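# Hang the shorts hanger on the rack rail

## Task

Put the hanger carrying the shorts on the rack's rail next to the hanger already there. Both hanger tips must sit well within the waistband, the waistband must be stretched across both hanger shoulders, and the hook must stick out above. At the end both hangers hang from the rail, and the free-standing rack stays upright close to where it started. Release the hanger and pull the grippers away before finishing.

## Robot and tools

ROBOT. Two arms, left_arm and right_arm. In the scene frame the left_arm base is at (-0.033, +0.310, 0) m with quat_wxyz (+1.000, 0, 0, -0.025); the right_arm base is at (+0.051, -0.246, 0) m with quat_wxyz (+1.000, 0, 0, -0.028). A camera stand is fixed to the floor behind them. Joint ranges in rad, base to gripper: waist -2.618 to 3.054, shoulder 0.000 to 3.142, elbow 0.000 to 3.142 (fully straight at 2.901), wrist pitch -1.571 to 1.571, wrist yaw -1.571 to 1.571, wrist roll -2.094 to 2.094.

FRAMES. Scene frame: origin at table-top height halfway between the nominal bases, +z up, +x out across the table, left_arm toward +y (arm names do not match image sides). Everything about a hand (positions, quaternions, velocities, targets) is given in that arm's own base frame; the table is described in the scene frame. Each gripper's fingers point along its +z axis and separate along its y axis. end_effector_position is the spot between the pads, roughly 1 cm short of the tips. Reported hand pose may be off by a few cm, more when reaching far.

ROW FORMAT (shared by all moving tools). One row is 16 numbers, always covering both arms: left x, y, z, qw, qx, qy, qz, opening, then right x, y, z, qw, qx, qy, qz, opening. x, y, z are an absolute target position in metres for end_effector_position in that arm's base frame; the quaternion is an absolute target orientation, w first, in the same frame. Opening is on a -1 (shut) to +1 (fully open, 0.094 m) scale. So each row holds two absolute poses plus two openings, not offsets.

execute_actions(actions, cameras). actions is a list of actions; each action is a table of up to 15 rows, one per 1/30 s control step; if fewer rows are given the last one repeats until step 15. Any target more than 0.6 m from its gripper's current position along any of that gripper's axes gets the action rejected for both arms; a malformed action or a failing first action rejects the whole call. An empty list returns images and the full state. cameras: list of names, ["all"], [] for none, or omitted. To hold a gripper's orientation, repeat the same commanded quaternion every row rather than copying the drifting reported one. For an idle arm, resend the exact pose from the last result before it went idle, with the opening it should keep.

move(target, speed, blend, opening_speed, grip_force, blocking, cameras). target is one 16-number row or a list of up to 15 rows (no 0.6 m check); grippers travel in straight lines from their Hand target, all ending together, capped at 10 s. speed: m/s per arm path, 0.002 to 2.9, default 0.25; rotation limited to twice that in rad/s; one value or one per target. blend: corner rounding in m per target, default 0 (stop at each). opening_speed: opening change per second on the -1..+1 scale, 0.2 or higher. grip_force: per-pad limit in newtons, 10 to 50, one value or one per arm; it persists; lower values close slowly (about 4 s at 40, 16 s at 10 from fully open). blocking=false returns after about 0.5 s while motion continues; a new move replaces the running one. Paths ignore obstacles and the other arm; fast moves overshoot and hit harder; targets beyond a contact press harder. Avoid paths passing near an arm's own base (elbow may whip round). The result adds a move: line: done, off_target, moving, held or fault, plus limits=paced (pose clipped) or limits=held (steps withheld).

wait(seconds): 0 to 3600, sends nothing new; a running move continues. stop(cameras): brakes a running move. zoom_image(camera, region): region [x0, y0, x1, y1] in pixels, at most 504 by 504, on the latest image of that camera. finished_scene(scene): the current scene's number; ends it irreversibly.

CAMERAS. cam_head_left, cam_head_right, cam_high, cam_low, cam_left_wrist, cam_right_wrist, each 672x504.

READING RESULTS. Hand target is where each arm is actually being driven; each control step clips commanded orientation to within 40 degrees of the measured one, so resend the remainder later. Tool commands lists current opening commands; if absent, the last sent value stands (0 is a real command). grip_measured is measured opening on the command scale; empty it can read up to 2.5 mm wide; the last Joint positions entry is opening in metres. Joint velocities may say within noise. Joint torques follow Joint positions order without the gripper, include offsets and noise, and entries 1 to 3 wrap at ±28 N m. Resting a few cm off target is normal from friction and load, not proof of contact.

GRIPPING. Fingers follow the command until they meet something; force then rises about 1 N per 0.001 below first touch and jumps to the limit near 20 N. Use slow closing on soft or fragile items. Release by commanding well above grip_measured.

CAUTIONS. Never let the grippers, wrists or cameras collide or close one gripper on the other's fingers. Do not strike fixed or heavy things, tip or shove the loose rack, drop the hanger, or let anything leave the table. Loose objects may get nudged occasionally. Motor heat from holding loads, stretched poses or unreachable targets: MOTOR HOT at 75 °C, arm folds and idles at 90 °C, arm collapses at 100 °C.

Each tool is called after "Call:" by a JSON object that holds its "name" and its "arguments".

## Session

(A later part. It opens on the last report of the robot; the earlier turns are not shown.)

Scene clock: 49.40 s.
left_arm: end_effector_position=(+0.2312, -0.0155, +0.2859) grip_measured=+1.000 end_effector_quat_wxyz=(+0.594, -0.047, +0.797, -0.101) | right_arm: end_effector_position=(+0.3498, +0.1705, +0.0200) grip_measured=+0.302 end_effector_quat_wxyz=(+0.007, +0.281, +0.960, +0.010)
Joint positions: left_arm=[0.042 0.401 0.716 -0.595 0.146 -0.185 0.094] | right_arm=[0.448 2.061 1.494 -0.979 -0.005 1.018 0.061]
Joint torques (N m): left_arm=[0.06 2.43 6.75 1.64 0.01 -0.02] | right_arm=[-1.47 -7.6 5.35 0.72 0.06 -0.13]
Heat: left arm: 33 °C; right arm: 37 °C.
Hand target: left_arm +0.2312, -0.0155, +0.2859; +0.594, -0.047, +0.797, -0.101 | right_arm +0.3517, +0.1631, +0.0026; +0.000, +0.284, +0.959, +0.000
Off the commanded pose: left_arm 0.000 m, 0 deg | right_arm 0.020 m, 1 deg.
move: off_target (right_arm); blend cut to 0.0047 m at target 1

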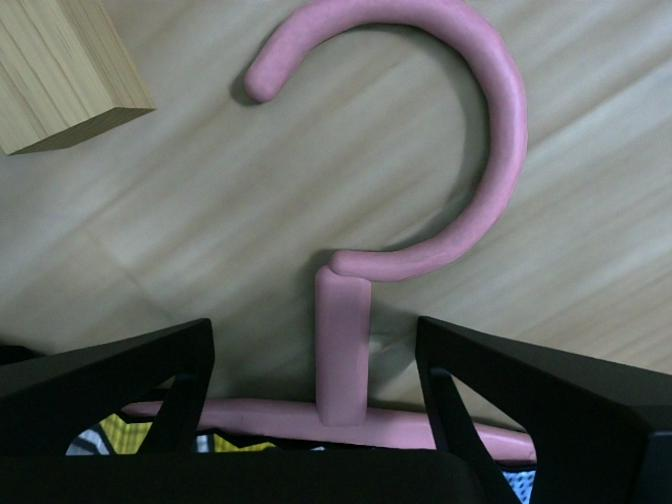

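Call:
{"name": "move", "arguments": {"target": [0.2312, -0.0155, 0.2859, 0.594, -0.047, 0.797, -0.101, 1.0, 0.3425, 0.1588, -0.004, 0, 0.284, 0.9588, 0, 0.3], "speed": 0.06, "cameras": ["cam_right_wrist", "cam_low"]}}

Scene clock: 51.07 s.
left_arm: end_effector_position=(+0.2312, -0.0155, +0.2859) grip_measured=+1.000 end_effector_quat_wxyz=(+0.594, -0.047, +0.797, -0.101) | right_arm: end_effector_position=(+0.3489, +0.1700, +0.0180) grip_measured=+0.302 end_effector_quat_wxyz=(+0.014, +0.281, +0.960, +0.016)
Joint positions: left_arm=[0.042 0.401 0.716 -0.595 0.146 -0.185 0.094] | right_arm=[0.448 2.043 1.457 -0.942 -0.005 1.018 0.061]
Joint torques (N m): left_arm=[-0.02 2.56 6.82 1.64 0.01 0.01] | right_arm=[-1.39 -8.23 2.67 0.81 0.03 -0.16]
Heat: left arm: 33 °C; right arm: 37 °C.
Hand target: left_arm +0.2312, -0.0155, +0.2859; +0.594, -0.047, +0.797, -0.101 | right_arm +0.3415, +0.1588, -0.0030; -0.001, +0.284, +0.959, +0.000
Off the commanded pose: left_arm 0.000 m, 0 deg | right_arm 0.025 m, 3 deg.
move: off_target (right_arm)
Images, in order (width x height): cam_low 672x504, cam_right_wrist 672x504.

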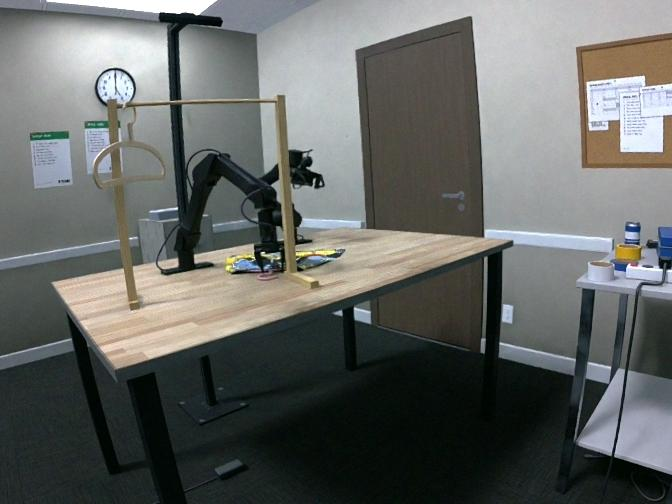

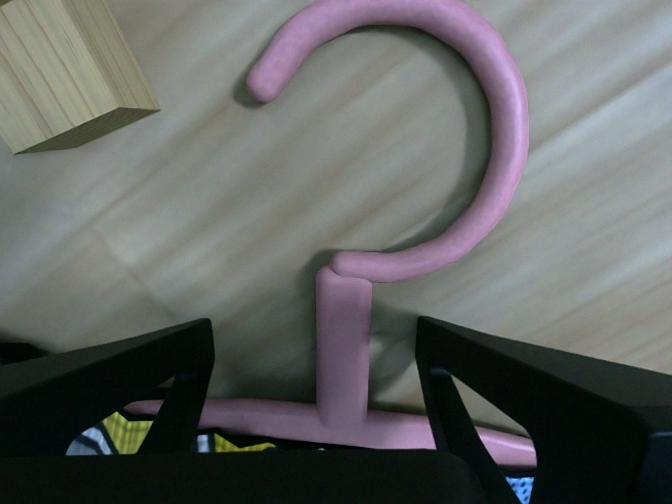

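Call:
{"name": "move", "arguments": {"target": [0.2312, -0.0155, 0.2859, 0.594, -0.047, 0.797, -0.101, 1.0, 0.3435, 0.1645, 0.010, 0, 0.284, 0.9588, 0, 0.3], "speed": 0.05, "cameras": ["cam_right_wrist"]}}

Scene clock: 53.13 s.
left_arm: end_effector_position=(+0.2312, -0.0155, +0.2859) grip_measured=+1.000 end_effector_quat_wxyz=(+0.594, -0.047, +0.797, -0.101) | right_arm: end_effector_position=(+0.3489, +0.1700, +0.0188) grip_measured=+0.302 end_effector_quat_wxyz=(+0.014, +0.281, +0.960, +0.016)
Joint positions: left_arm=[0.042 0.401 0.716 -0.595 0.146 -0.185 0.094] | right_arm=[0.448 2.043 1.461 -0.946 -0.005 1.018 0.061]
Joint torques (N m): left_arm=[-0.02 2.65 6.84 1.63 0.03 0.01] | right_arm=[-0.44 -8.81 6.04 0.26 0.02 0.03]
Heat: left arm: 33 °C; right arm: 37 °C.
Hand target: left_arm +0.2312, -0.0155, +0.2859; +0.594, -0.047, +0.797, -0.101 | right_arm +0.3434, +0.1645, +0.0102; +0.000, +0.284, +0.959, +0.000
Off the commanded pose: left_arm 0.000 m, 0 deg | right_arm 0.012 m, 2 deg.
move: off_target (right_arm)

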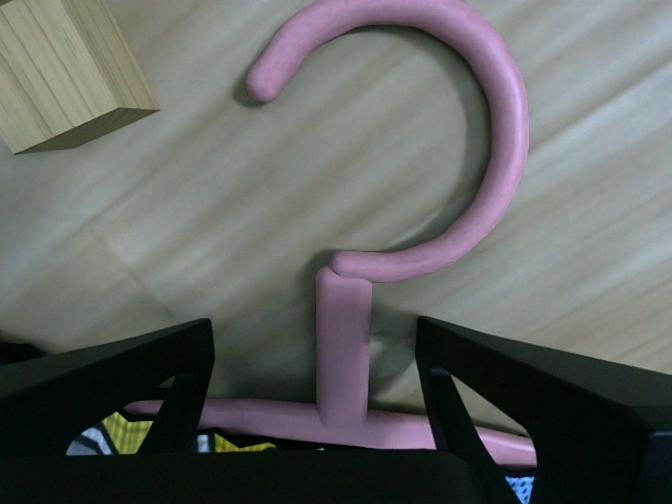

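Call:
{"name": "move", "arguments": {"target": [0.2312, -0.0155, 0.2859, 0.594, -0.047, 0.797, -0.101, 1.0, 0.3435, 0.1645, 0.010, 0, 0.284, 0.9588, 0, -1.0], "speed": 0.05, "opening_speed": 0.6, "cameras": ["cam_right_wrist", "cam_low", "cam_head_left"]}}

Scene clock: 55.83 s.
left_arm: end_effector_position=(+0.2312, -0.0155, +0.2859) grip_measured=+1.000 end_effector_quat_wxyz=(+0.594, -0.047, +0.797, -0.101) | right_arm: end_effector_position=(+0.3446, +0.1671, +0.0186) grip_measured=-0.726 end_effector_quat_wxyz=(+0.008, +0.281, +0.960, +0.008)
Joint positions: left_arm=[0.042 0.401 0.716 -0.595 0.146 -0.185 0.094] | right_arm=[0.448 2.043 1.461 -0.967 -0.001 1.018 0.013]
Joint torques (N m): left_arm=[-0.03 2.54 6.75 1.64 0.04 0] | right_arm=[-0.43 -8.7 6.01 0.45 0 0]
Heat: left arm: 33 °C; right arm: 37 °C.
Hand target: left_arm +0.2312, -0.0155, +0.2859; +0.594, -0.047, +0.797, -0.101 | right_arm +0.3433, +0.1644, +0.0101; +0.000, +0.284, +0.959, +0.000
Off the commanded pose: left_arm 0.000 m, 0 deg | right_arm 0.009 m, 1 deg.
move: done
Images, in order (width x height): cam_head_left 672x504, cam_low 672x504, cam_right_wrist 672x504.

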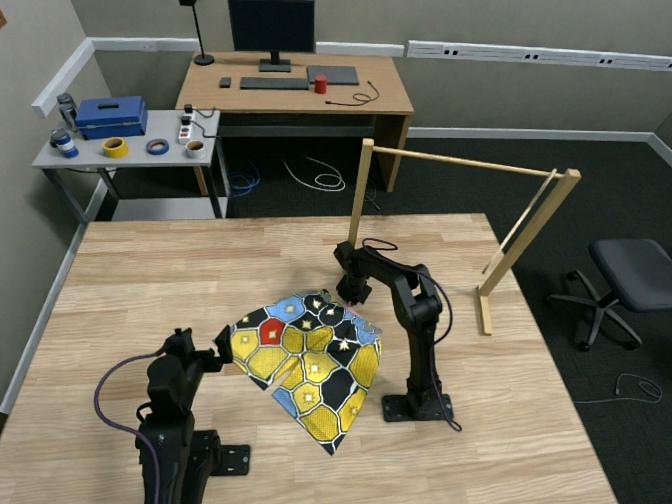

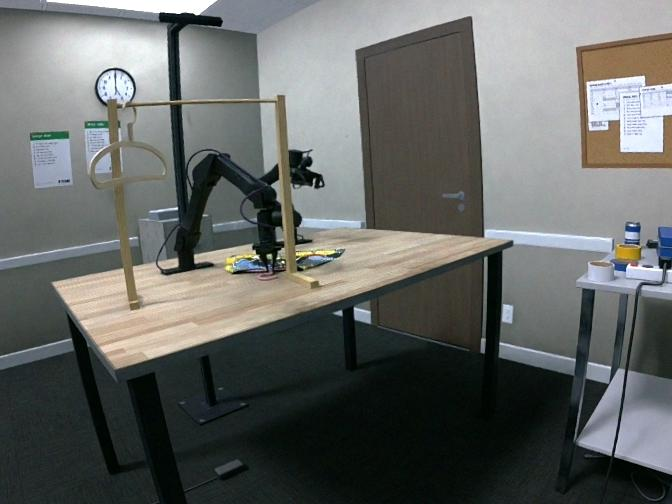

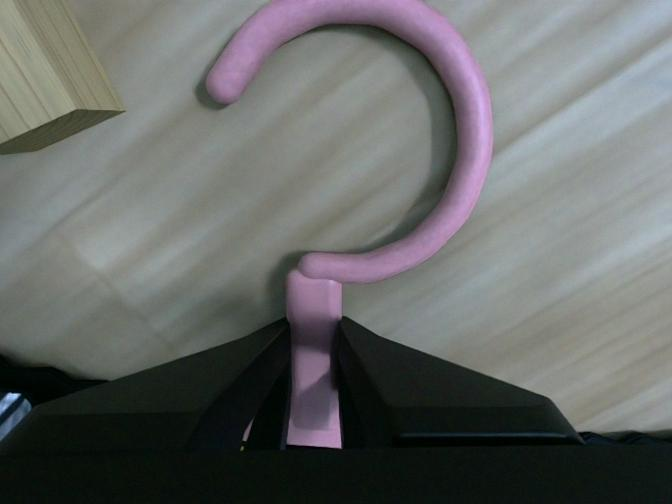

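Call:
{"name": "zoom_image", "arguments": {"camera": "cam_low", "region": [80, 80, 340, 330]}}

Call:
{"name": "zoom_image", "arguments": {"camera": "cam_head_left", "region": [330, 130, 600, 340]}}

Scaled by 1.938 from the camera's image (finer frame: 960x720).

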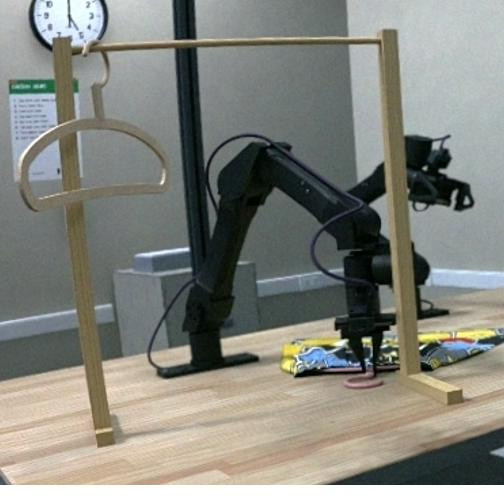

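Scaled by 1.867 from the camera's image (finer frame: 960x720).

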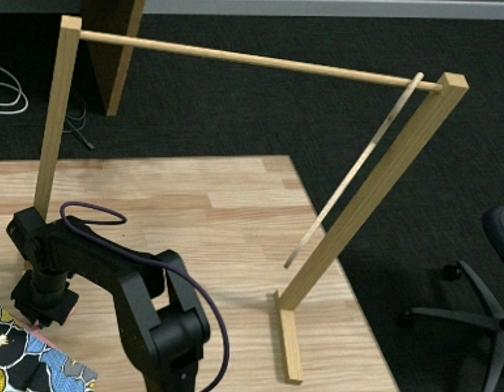

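Call:
{"name": "move", "arguments": {"target": [0.2312, -0.0155, 0.2859, 0.594, -0.047, 0.797, -0.101, 1.0, 0.3345, 0.1736, 0.075, 0.2484, 0.2711, 0.9271, -0.0726, -1.0], "speed": 0.1, "cameras": ["all"]}}

Scene clock: 65.83 s.
left_arm: end_effector_position=(+0.2312, -0.0155, +0.2859) grip_measured=+1.000 end_effector_quat_wxyz=(+0.594, -0.047, +0.797, -0.101) | right_arm: end_effector_position=(+0.3335, +0.1754, +0.0686) grip_measured=-0.727 end_effector_quat_wxyz=(+0.229, +0.265, +0.933, -0.077)
Joint positions: left_arm=[0.042 0.401 0.716 -0.595 0.146 -0.185 0.094] | right_arm=[0.699 1.858 1.318 -0.89 0.469 1.219 0.013]
Joint torques (N m): left_arm=[-0.09 2.52 6.69 1.67 0.03 0.04] | right_arm=[0.66 -11.32 4.75 0.95 0.56 0.13]
Heat: left arm: 33 °C; right arm: 36 °C.
Hand target: left_arm +0.2312, -0.0155, +0.2859; +0.594, -0.047, +0.797, -0.101 | right_arm +0.3344, +0.1736, +0.0750; +0.248, +0.271, +0.927, -0.073
Off the commanded pose: left_arm 0.000 m, 0 deg | right_arm 0.007 m, 2 deg.
move: done

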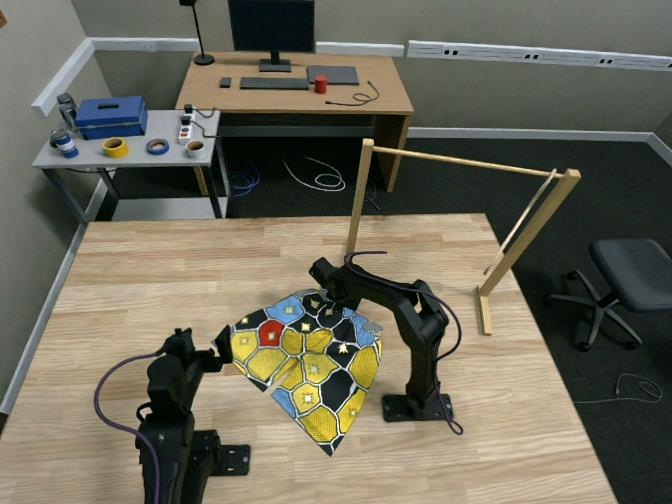

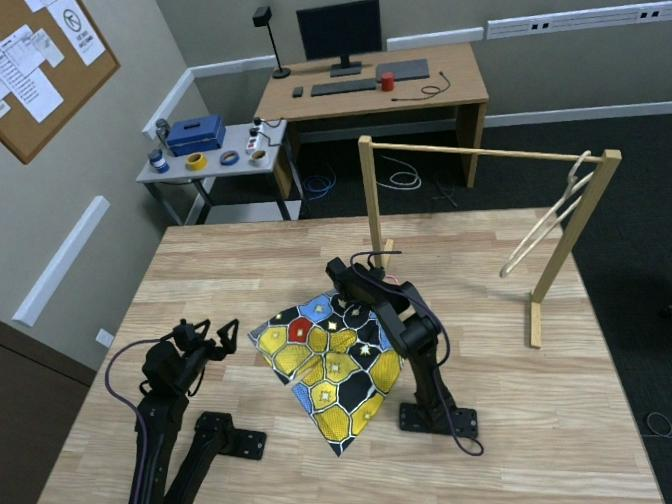

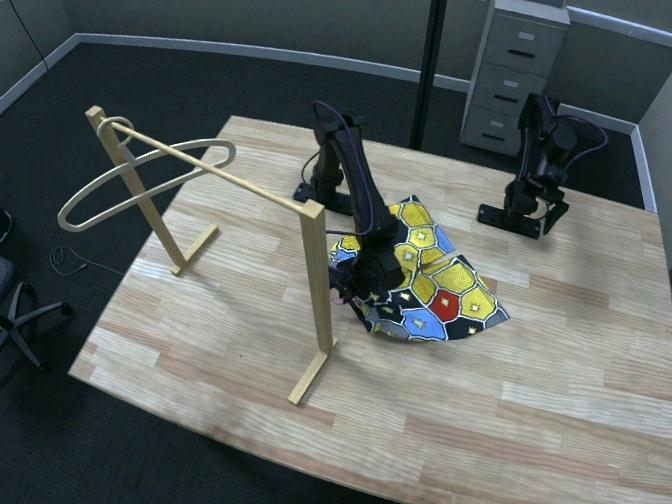

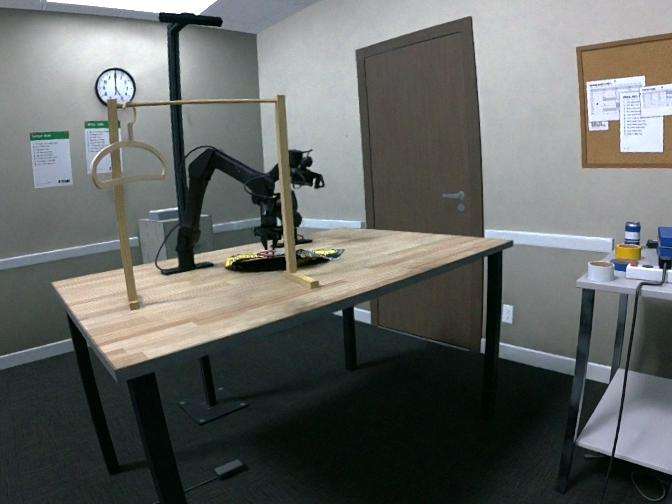

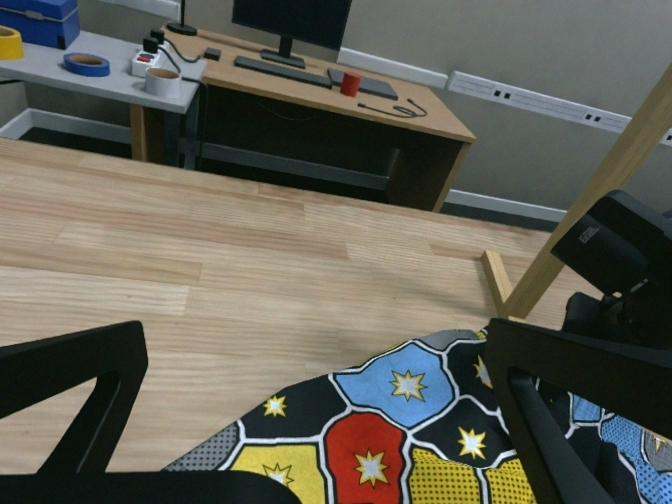

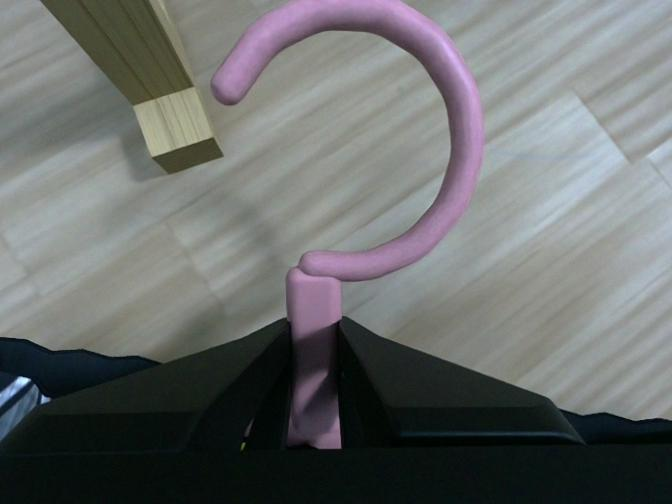

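Call:
{"name": "move", "arguments": {"target": [0.2312, -0.0155, 0.2859, 0.594, -0.047, 0.797, -0.101, 1.0, 0.325, 0.150, 0.165, 0.4432, 0.2490, 0.8514, -0.1296, -1.0], "speed": 0.15, "cameras": ["cam_head_left", "cam_head_right", "cam_high", "cam_low", "cam_right_wrist"]}}

Scene clock: 68.47 s.
left_arm: end_effector_position=(+0.2312, -0.0155, +0.2859) grip_measured=+1.000 end_effector_quat_wxyz=(+0.594, -0.047, +0.797, -0.101) | right_arm: end_effector_position=(+0.3301, +0.1562, +0.1567) grip_measured=-0.727 end_effector_quat_wxyz=(+0.431, +0.248, +0.858, -0.126)
Joint positions: left_arm=[0.042 0.401 0.716 -0.595 0.146 -0.185 0.094] | right_arm=[0.841 1.685 1.254 -0.921 0.913 1.297 0.013]
Joint torques (N m): left_arm=[-0.1 2.65 6.79 1.63 0.05 0.01] | right_arm=[0.5 -10.28 5.3 0.6 0.76 0.11]
Heat: left arm: 33 °C; right arm: 36 °C.
Hand target: left_arm +0.2312, -0.0155, +0.2859; +0.594, -0.047, +0.797, -0.101 | right_arm +0.3254, +0.1501, +0.1648; +0.443, +0.249, +0.851, -0.129
Off the commanded pose: left_arm 0.000 m, 0 deg | right_arm 0.012 m, 2 deg.
move: off_target (right_arm)

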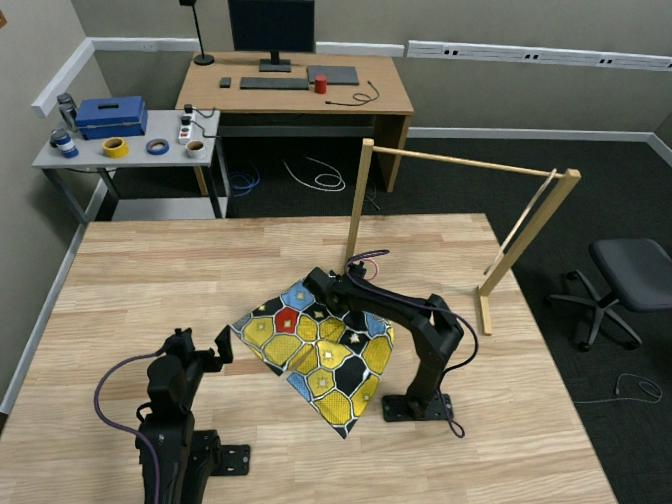

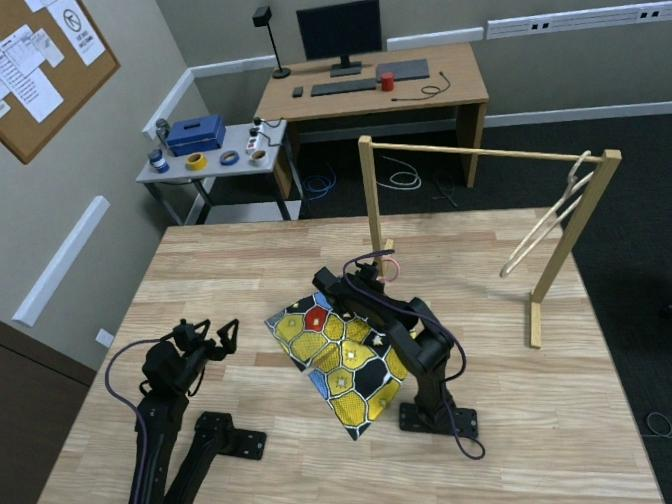

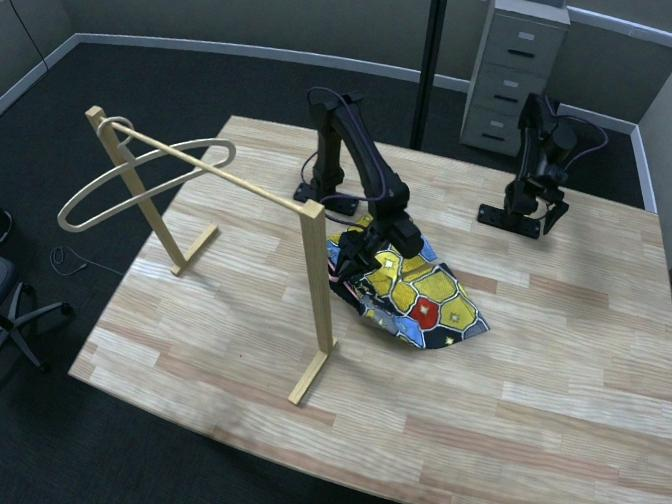

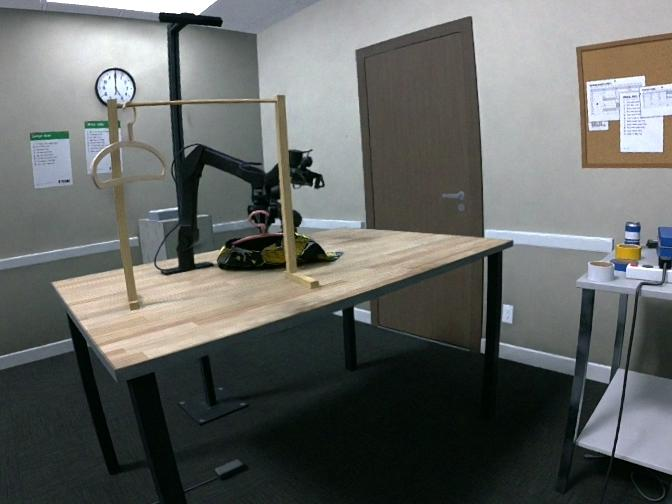

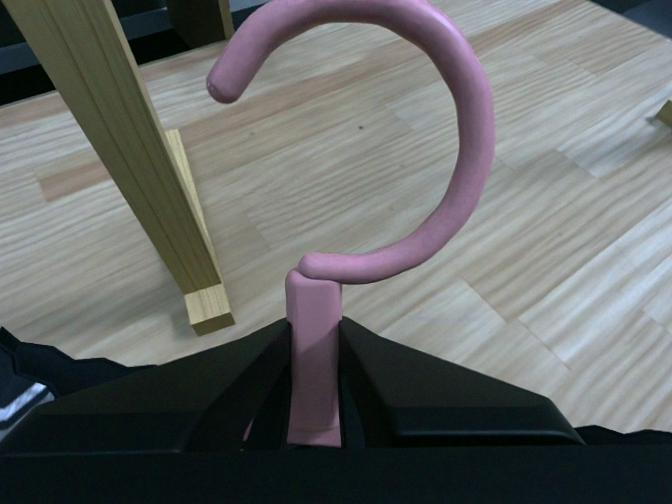

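Call:
{"name": "zoom_image", "arguments": {"camera": "cam_low", "region": [200, 190, 350, 290]}}

Call:
{"name": "zoom_image", "arguments": {"camera": "cam_high", "region": [280, 180, 500, 360]}}

Scaled by 3.360 from the camera's image (finer frame: 960x720).

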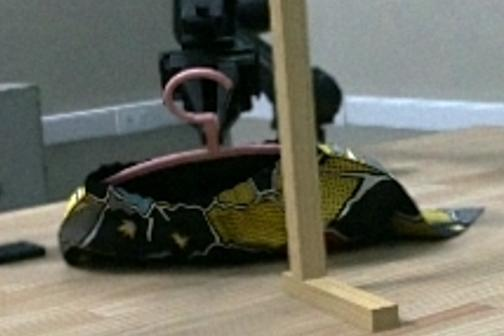

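Scaled by 2.291 from the camera's image (finer frame: 960x720).

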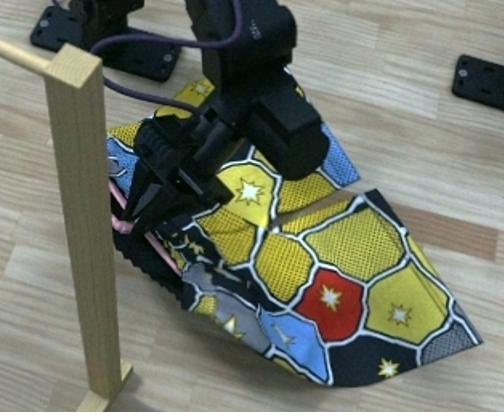

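Call:
{"name": "move", "arguments": {"target": [0.2312, -0.0155, 0.2859, 0.594, -0.047, 0.797, -0.101, 1.0, 0.315, 0.075, 0.28, 0.6170, 0.2150, 0.7352, -0.1804, -1.0], "speed": 0.15, "cameras": ["cam_head_left", "cam_head_right", "cam_high", "cam_low", "cam_right_wrist"]}}

Scene clock: 71.87 s.
left_arm: end_effector_position=(+0.2312, -0.0155, +0.2859) grip_measured=+1.000 end_effector_quat_wxyz=(+0.594, -0.047, +0.797, -0.101) | right_arm: end_effector_position=(+0.3191, +0.0844, +0.2750) grip_measured=-0.727 end_effector_quat_wxyz=(+0.610, +0.207, +0.745, -0.173)
Joint positions: left_arm=[0.042 0.401 0.716 -0.595 0.146 -0.185 0.094] | right_arm=[0.806 1.264 0.975 -0.457 1.279 0.72 0.013]
Joint torques (N m): left_arm=[-0.05 2.5 6.87 1.64 0.05 0.03] | right_arm=[-0.73 -6.41 5.89 1.63 0.67 -0.19]
Heat: left arm: 33 °C; right arm: 36 °C.
Hand target: left_arm +0.2312, -0.0155, +0.2859; +0.594, -0.047, +0.797, -0.101 | right_arm +0.3150, +0.0751, +0.2798; +0.616, +0.216, +0.736, -0.181
Off the commanded pose: left_arm 0.000 m, 0 deg | right_arm 0.011 m, 2 deg.
move: off_target (right_arm)

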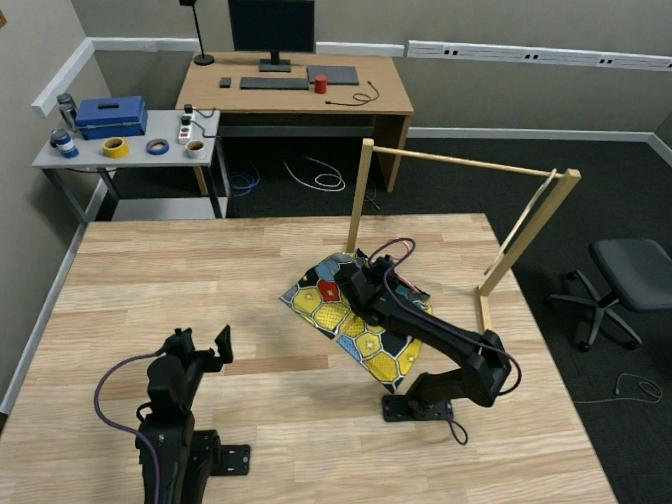

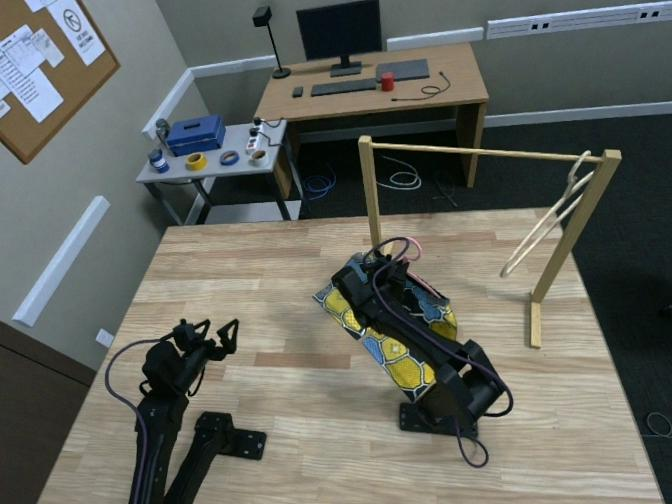

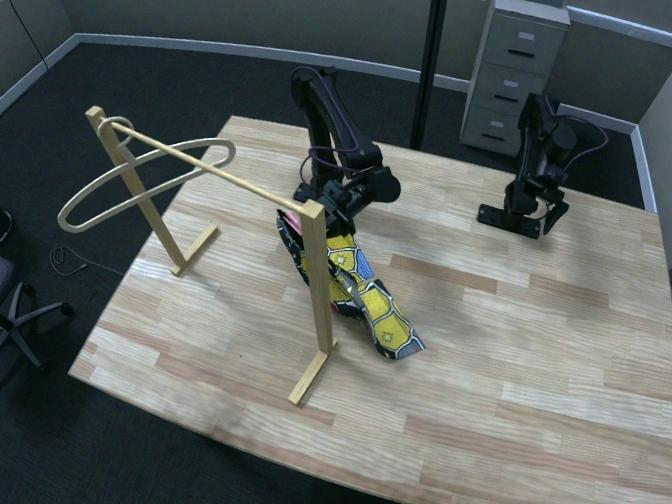

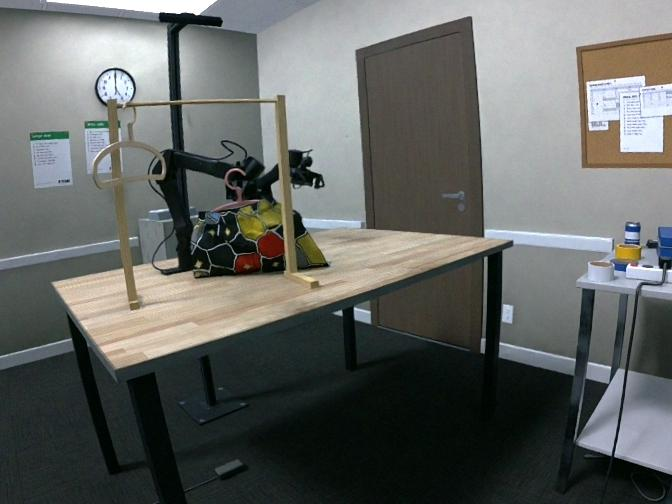

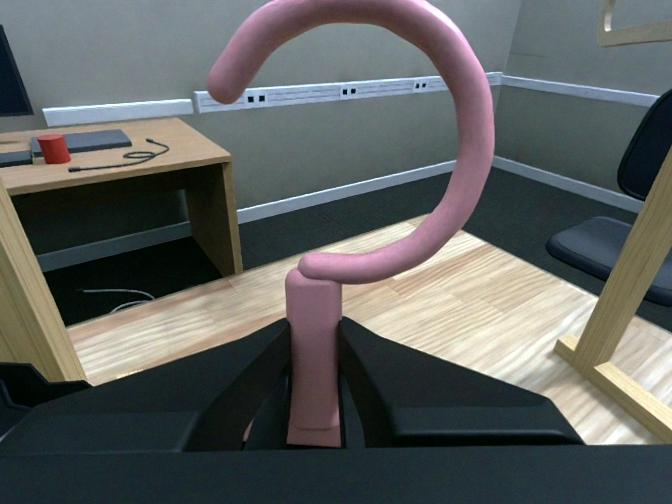

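Call:
{"name": "zoom_image", "arguments": {"camera": "cam_low", "region": [160, 150, 350, 290]}}

Call:
{"name": "zoom_image", "arguments": {"camera": "cam_high", "region": [230, 150, 450, 380]}}

Call:
{"name": "zoom_image", "arguments": {"camera": "cam_head_right", "region": [290, 210, 530, 420]}}

Scaled by 2.653 from the camera's image (finer frame: 960x720).

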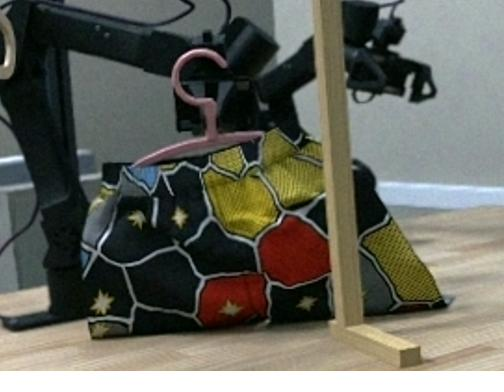

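Scaled by 2.191 from the camera's image (finer frame: 960x720).

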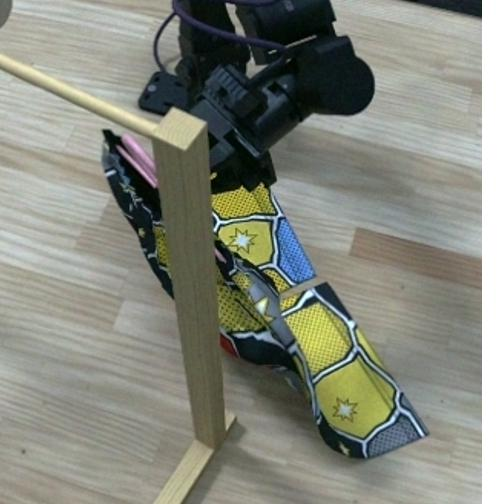

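Scaled by 2.100 from the camera's image (finer frame: 960x720).

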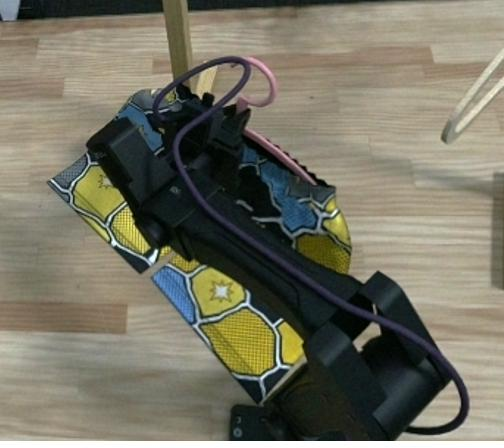

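Call:
{"name": "move", "arguments": {"target": [0.2312, -0.0155, 0.2859, 0.594, -0.047, 0.797, -0.101, 1.0, 0.320, 0.005, 0.40, 0.6556, 0.2649, 0.6556, -0.2649, -1.0], "speed": 0.15, "cameras": ["cam_head_left", "cam_head_right", "cam_high", "cam_low", "cam_right_wrist"]}}

Scene clock: 76.00 s.
left_arm: end_effector_position=(+0.2312, -0.0155, +0.2859) grip_measured=+1.000 end_effector_quat_wxyz=(+0.594, -0.047, +0.797, -0.101) | right_arm: end_effector_position=(+0.3254, +0.0114, +0.3970) grip_measured=-0.727 end_effector_quat_wxyz=(+0.650, +0.259, +0.662, -0.267)
Joint positions: left_arm=[0.042 0.401 0.716 -0.595 0.146 -0.185 0.094] | right_arm=[0.605 1.177 1.098 0.023 1.368 0.038 0.013]
Joint torques (N m): left_arm=[-0.09 2.62 6.76 1.66 0.01 0.02] | right_arm=[-0.77 -5.7 6.3 1.77 0.02 -0.12]
Heat: left arm: 34 °C; right arm: 37 °C.
Hand target: left_arm +0.2312, -0.0155, +0.2859; +0.594, -0.047, +0.797, -0.101 | right_arm +0.3199, +0.0049, +0.4000; +0.654, +0.266, +0.657, -0.264
Off the commanded pose: left_arm 0.000 m, 0 deg | right_arm 0.009 m, 1 deg.
move: done

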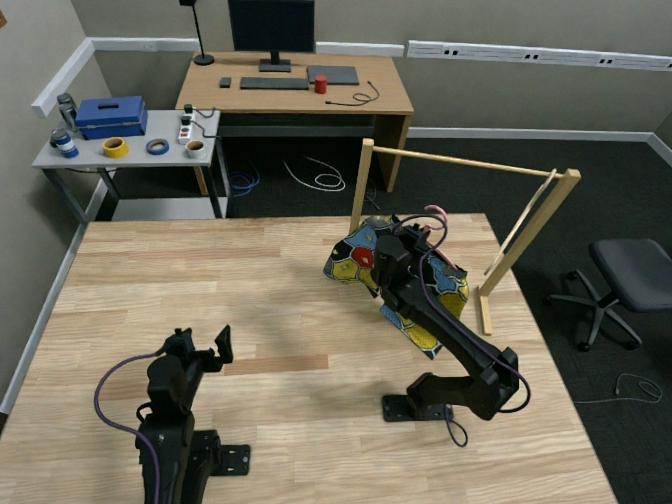

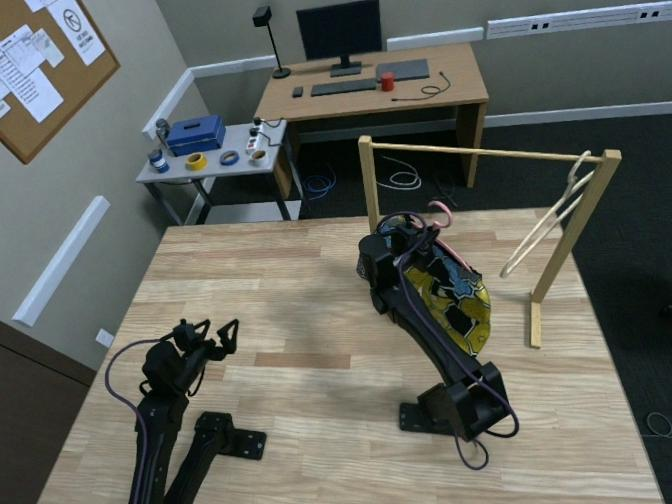

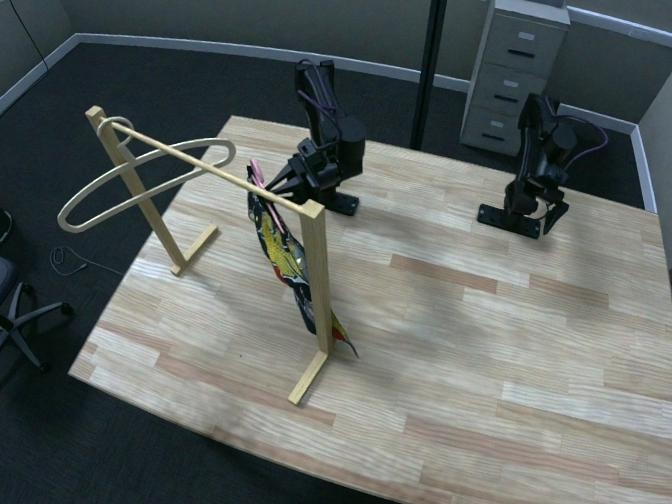

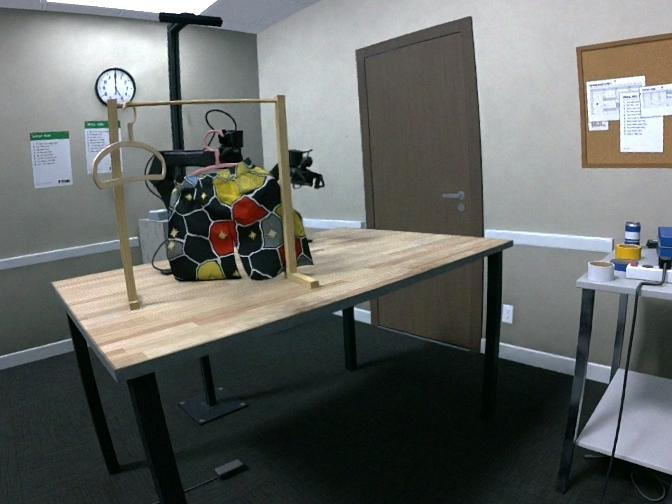

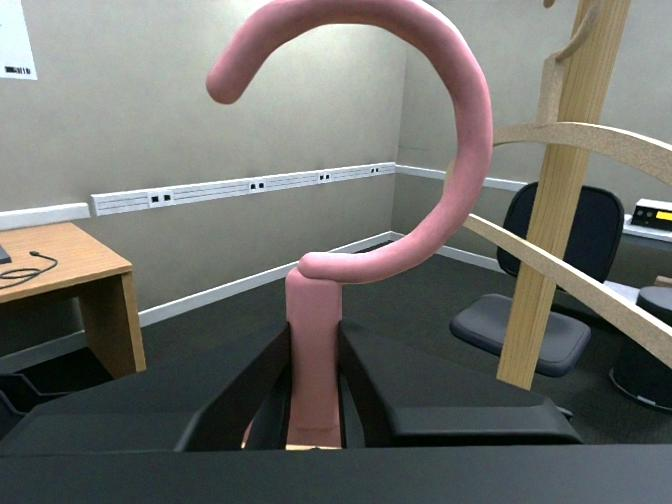

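Call:
{"name": "zoom_image", "arguments": {"camera": "cam_low", "region": [140, 90, 340, 290]}}

Call:
{"name": "zoom_image", "arguments": {"camera": "cam_high", "region": [200, 130, 400, 370]}}

Call:
{"name": "zoom_image", "arguments": {"camera": "cam_head_right", "region": [340, 120, 640, 370]}}

Scaled by 2.520 from the camera's image (finer frame: 960x720).

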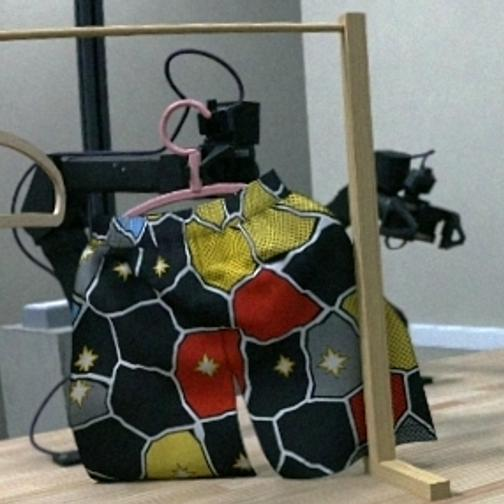

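Scaled by 2.100 from the camera's image (finer frame: 960x720).

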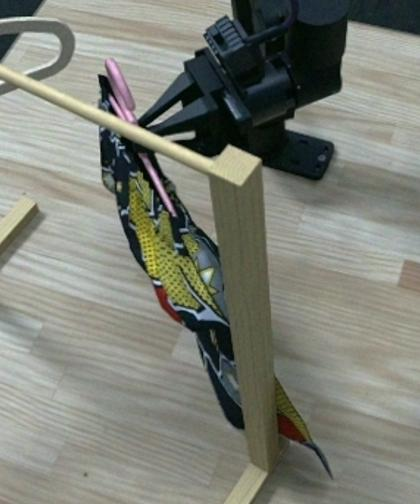

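Scaled by 1.680 from the camera's image (finer frame: 960x720).

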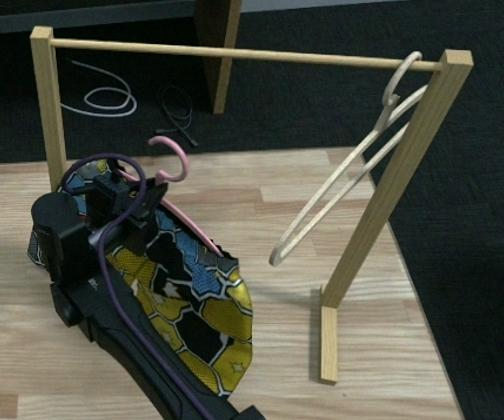

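Call:
{"name": "move", "arguments": {"target": [0.2312, -0.0155, 0.2859, 0.594, -0.047, 0.797, -0.101, 1.0, 0.325, 0.0, 0.462, 0.6556, 0.2649, 0.6556, -0.2649, -1.0], "speed": 0.15, "cameras": ["cam_head_left", "cam_head_right", "cam_high", "cam_low", "cam_right_wrist"]}}

Scene clock: 78.73 s.
left_arm: end_effector_position=(+0.2312, -0.0155, +0.2859) grip_measured=+1.000 end_effector_quat_wxyz=(+0.594, -0.047, +0.797, -0.101) | right_arm: end_effector_position=(+0.3250, +0.0026, +0.4518) grip_measured=-0.727 end_effector_quat_wxyz=(+0.650, +0.252, +0.662, -0.275)
Joint positions: left_arm=[0.042 0.401 0.716 -0.595 0.146 -0.185 0.094] | right_arm=[0.575 1.208 1.326 -0.136 1.34 -0.018 0.013]
Joint torques (N m): left_arm=[-0.03 2.58 6.76 1.66 0.01 0.02] | right_arm=[-0.75 -2.74 9.95 1.63 -0.05 0.12]
Heat: left arm: 34 °C; right arm: 37 °C.
Hand target: left_arm +0.2312, -0.0155, +0.2859; +0.594, -0.047, +0.797, -0.101 | right_arm +0.3247, +0.0000, +0.4617; +0.656, +0.265, +0.655, -0.265
Off the commanded pose: left_arm 0.000 m, 0 deg | right_arm 0.011 m, 2 deg.
move: off_target (right_arm)

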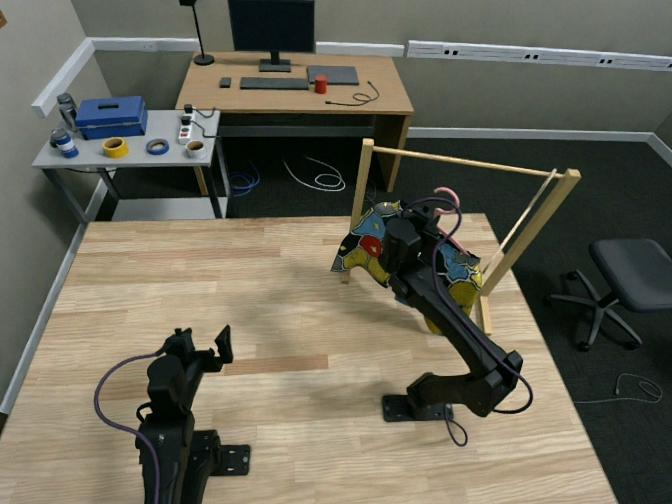

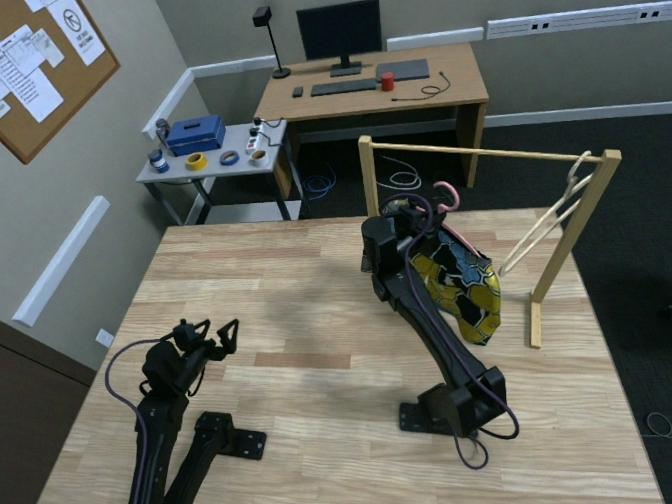

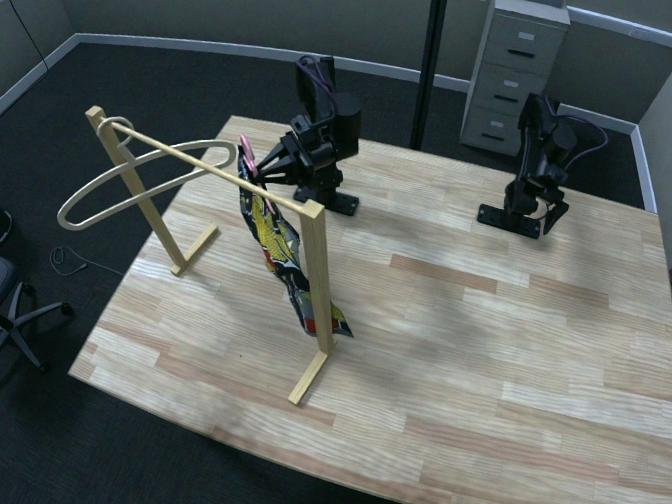

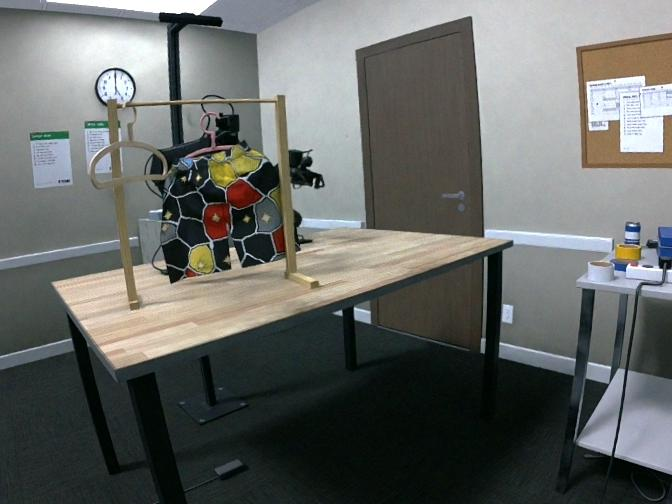

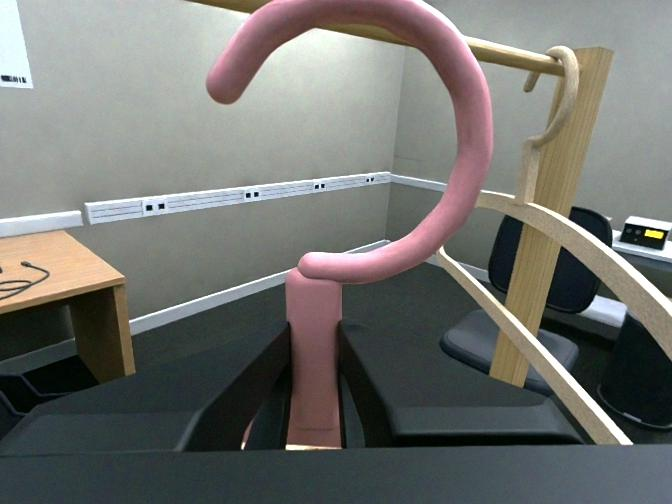

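Call:
{"name": "zoom_image", "arguments": {"camera": "cam_high", "region": [190, 100, 350, 260]}}

Call:
{"name": "zoom_image", "arguments": {"camera": "cam_head_left", "region": [350, 130, 600, 290]}}

Call:
{"name": "zoom_image", "arguments": {"camera": "cam_head_right", "region": [350, 130, 630, 290]}}

Call:
{"name": "zoom_image", "arguments": {"camera": "cam_low", "region": [150, 80, 320, 220]}}

Scaled by 3.150 from the camera's image (finer frame: 960x720).

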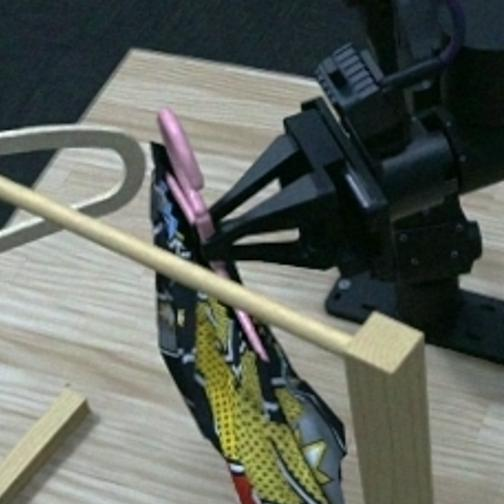

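Scaled by 2.016 from the camera's image (finer frame: 960x720).

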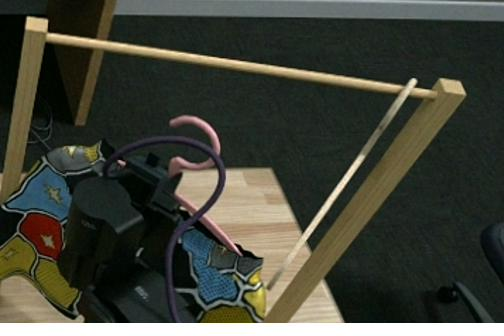

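Scaled by 1.800 from the camera's image (finer frame: 960x720).

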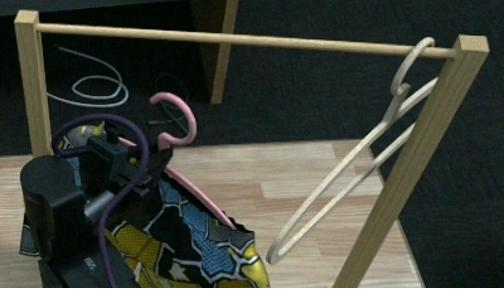

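Scaled by 2.965 from the camera's image (finer frame: 960x720).

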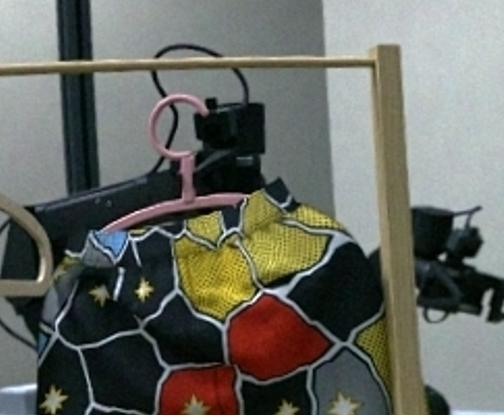

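Call:
{"name": "zoom_image", "arguments": {"camera": "cam_right_wrist", "region": [168, 0, 672, 120]}}

Scaled by 1.000.

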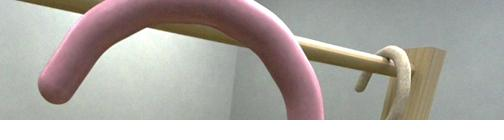

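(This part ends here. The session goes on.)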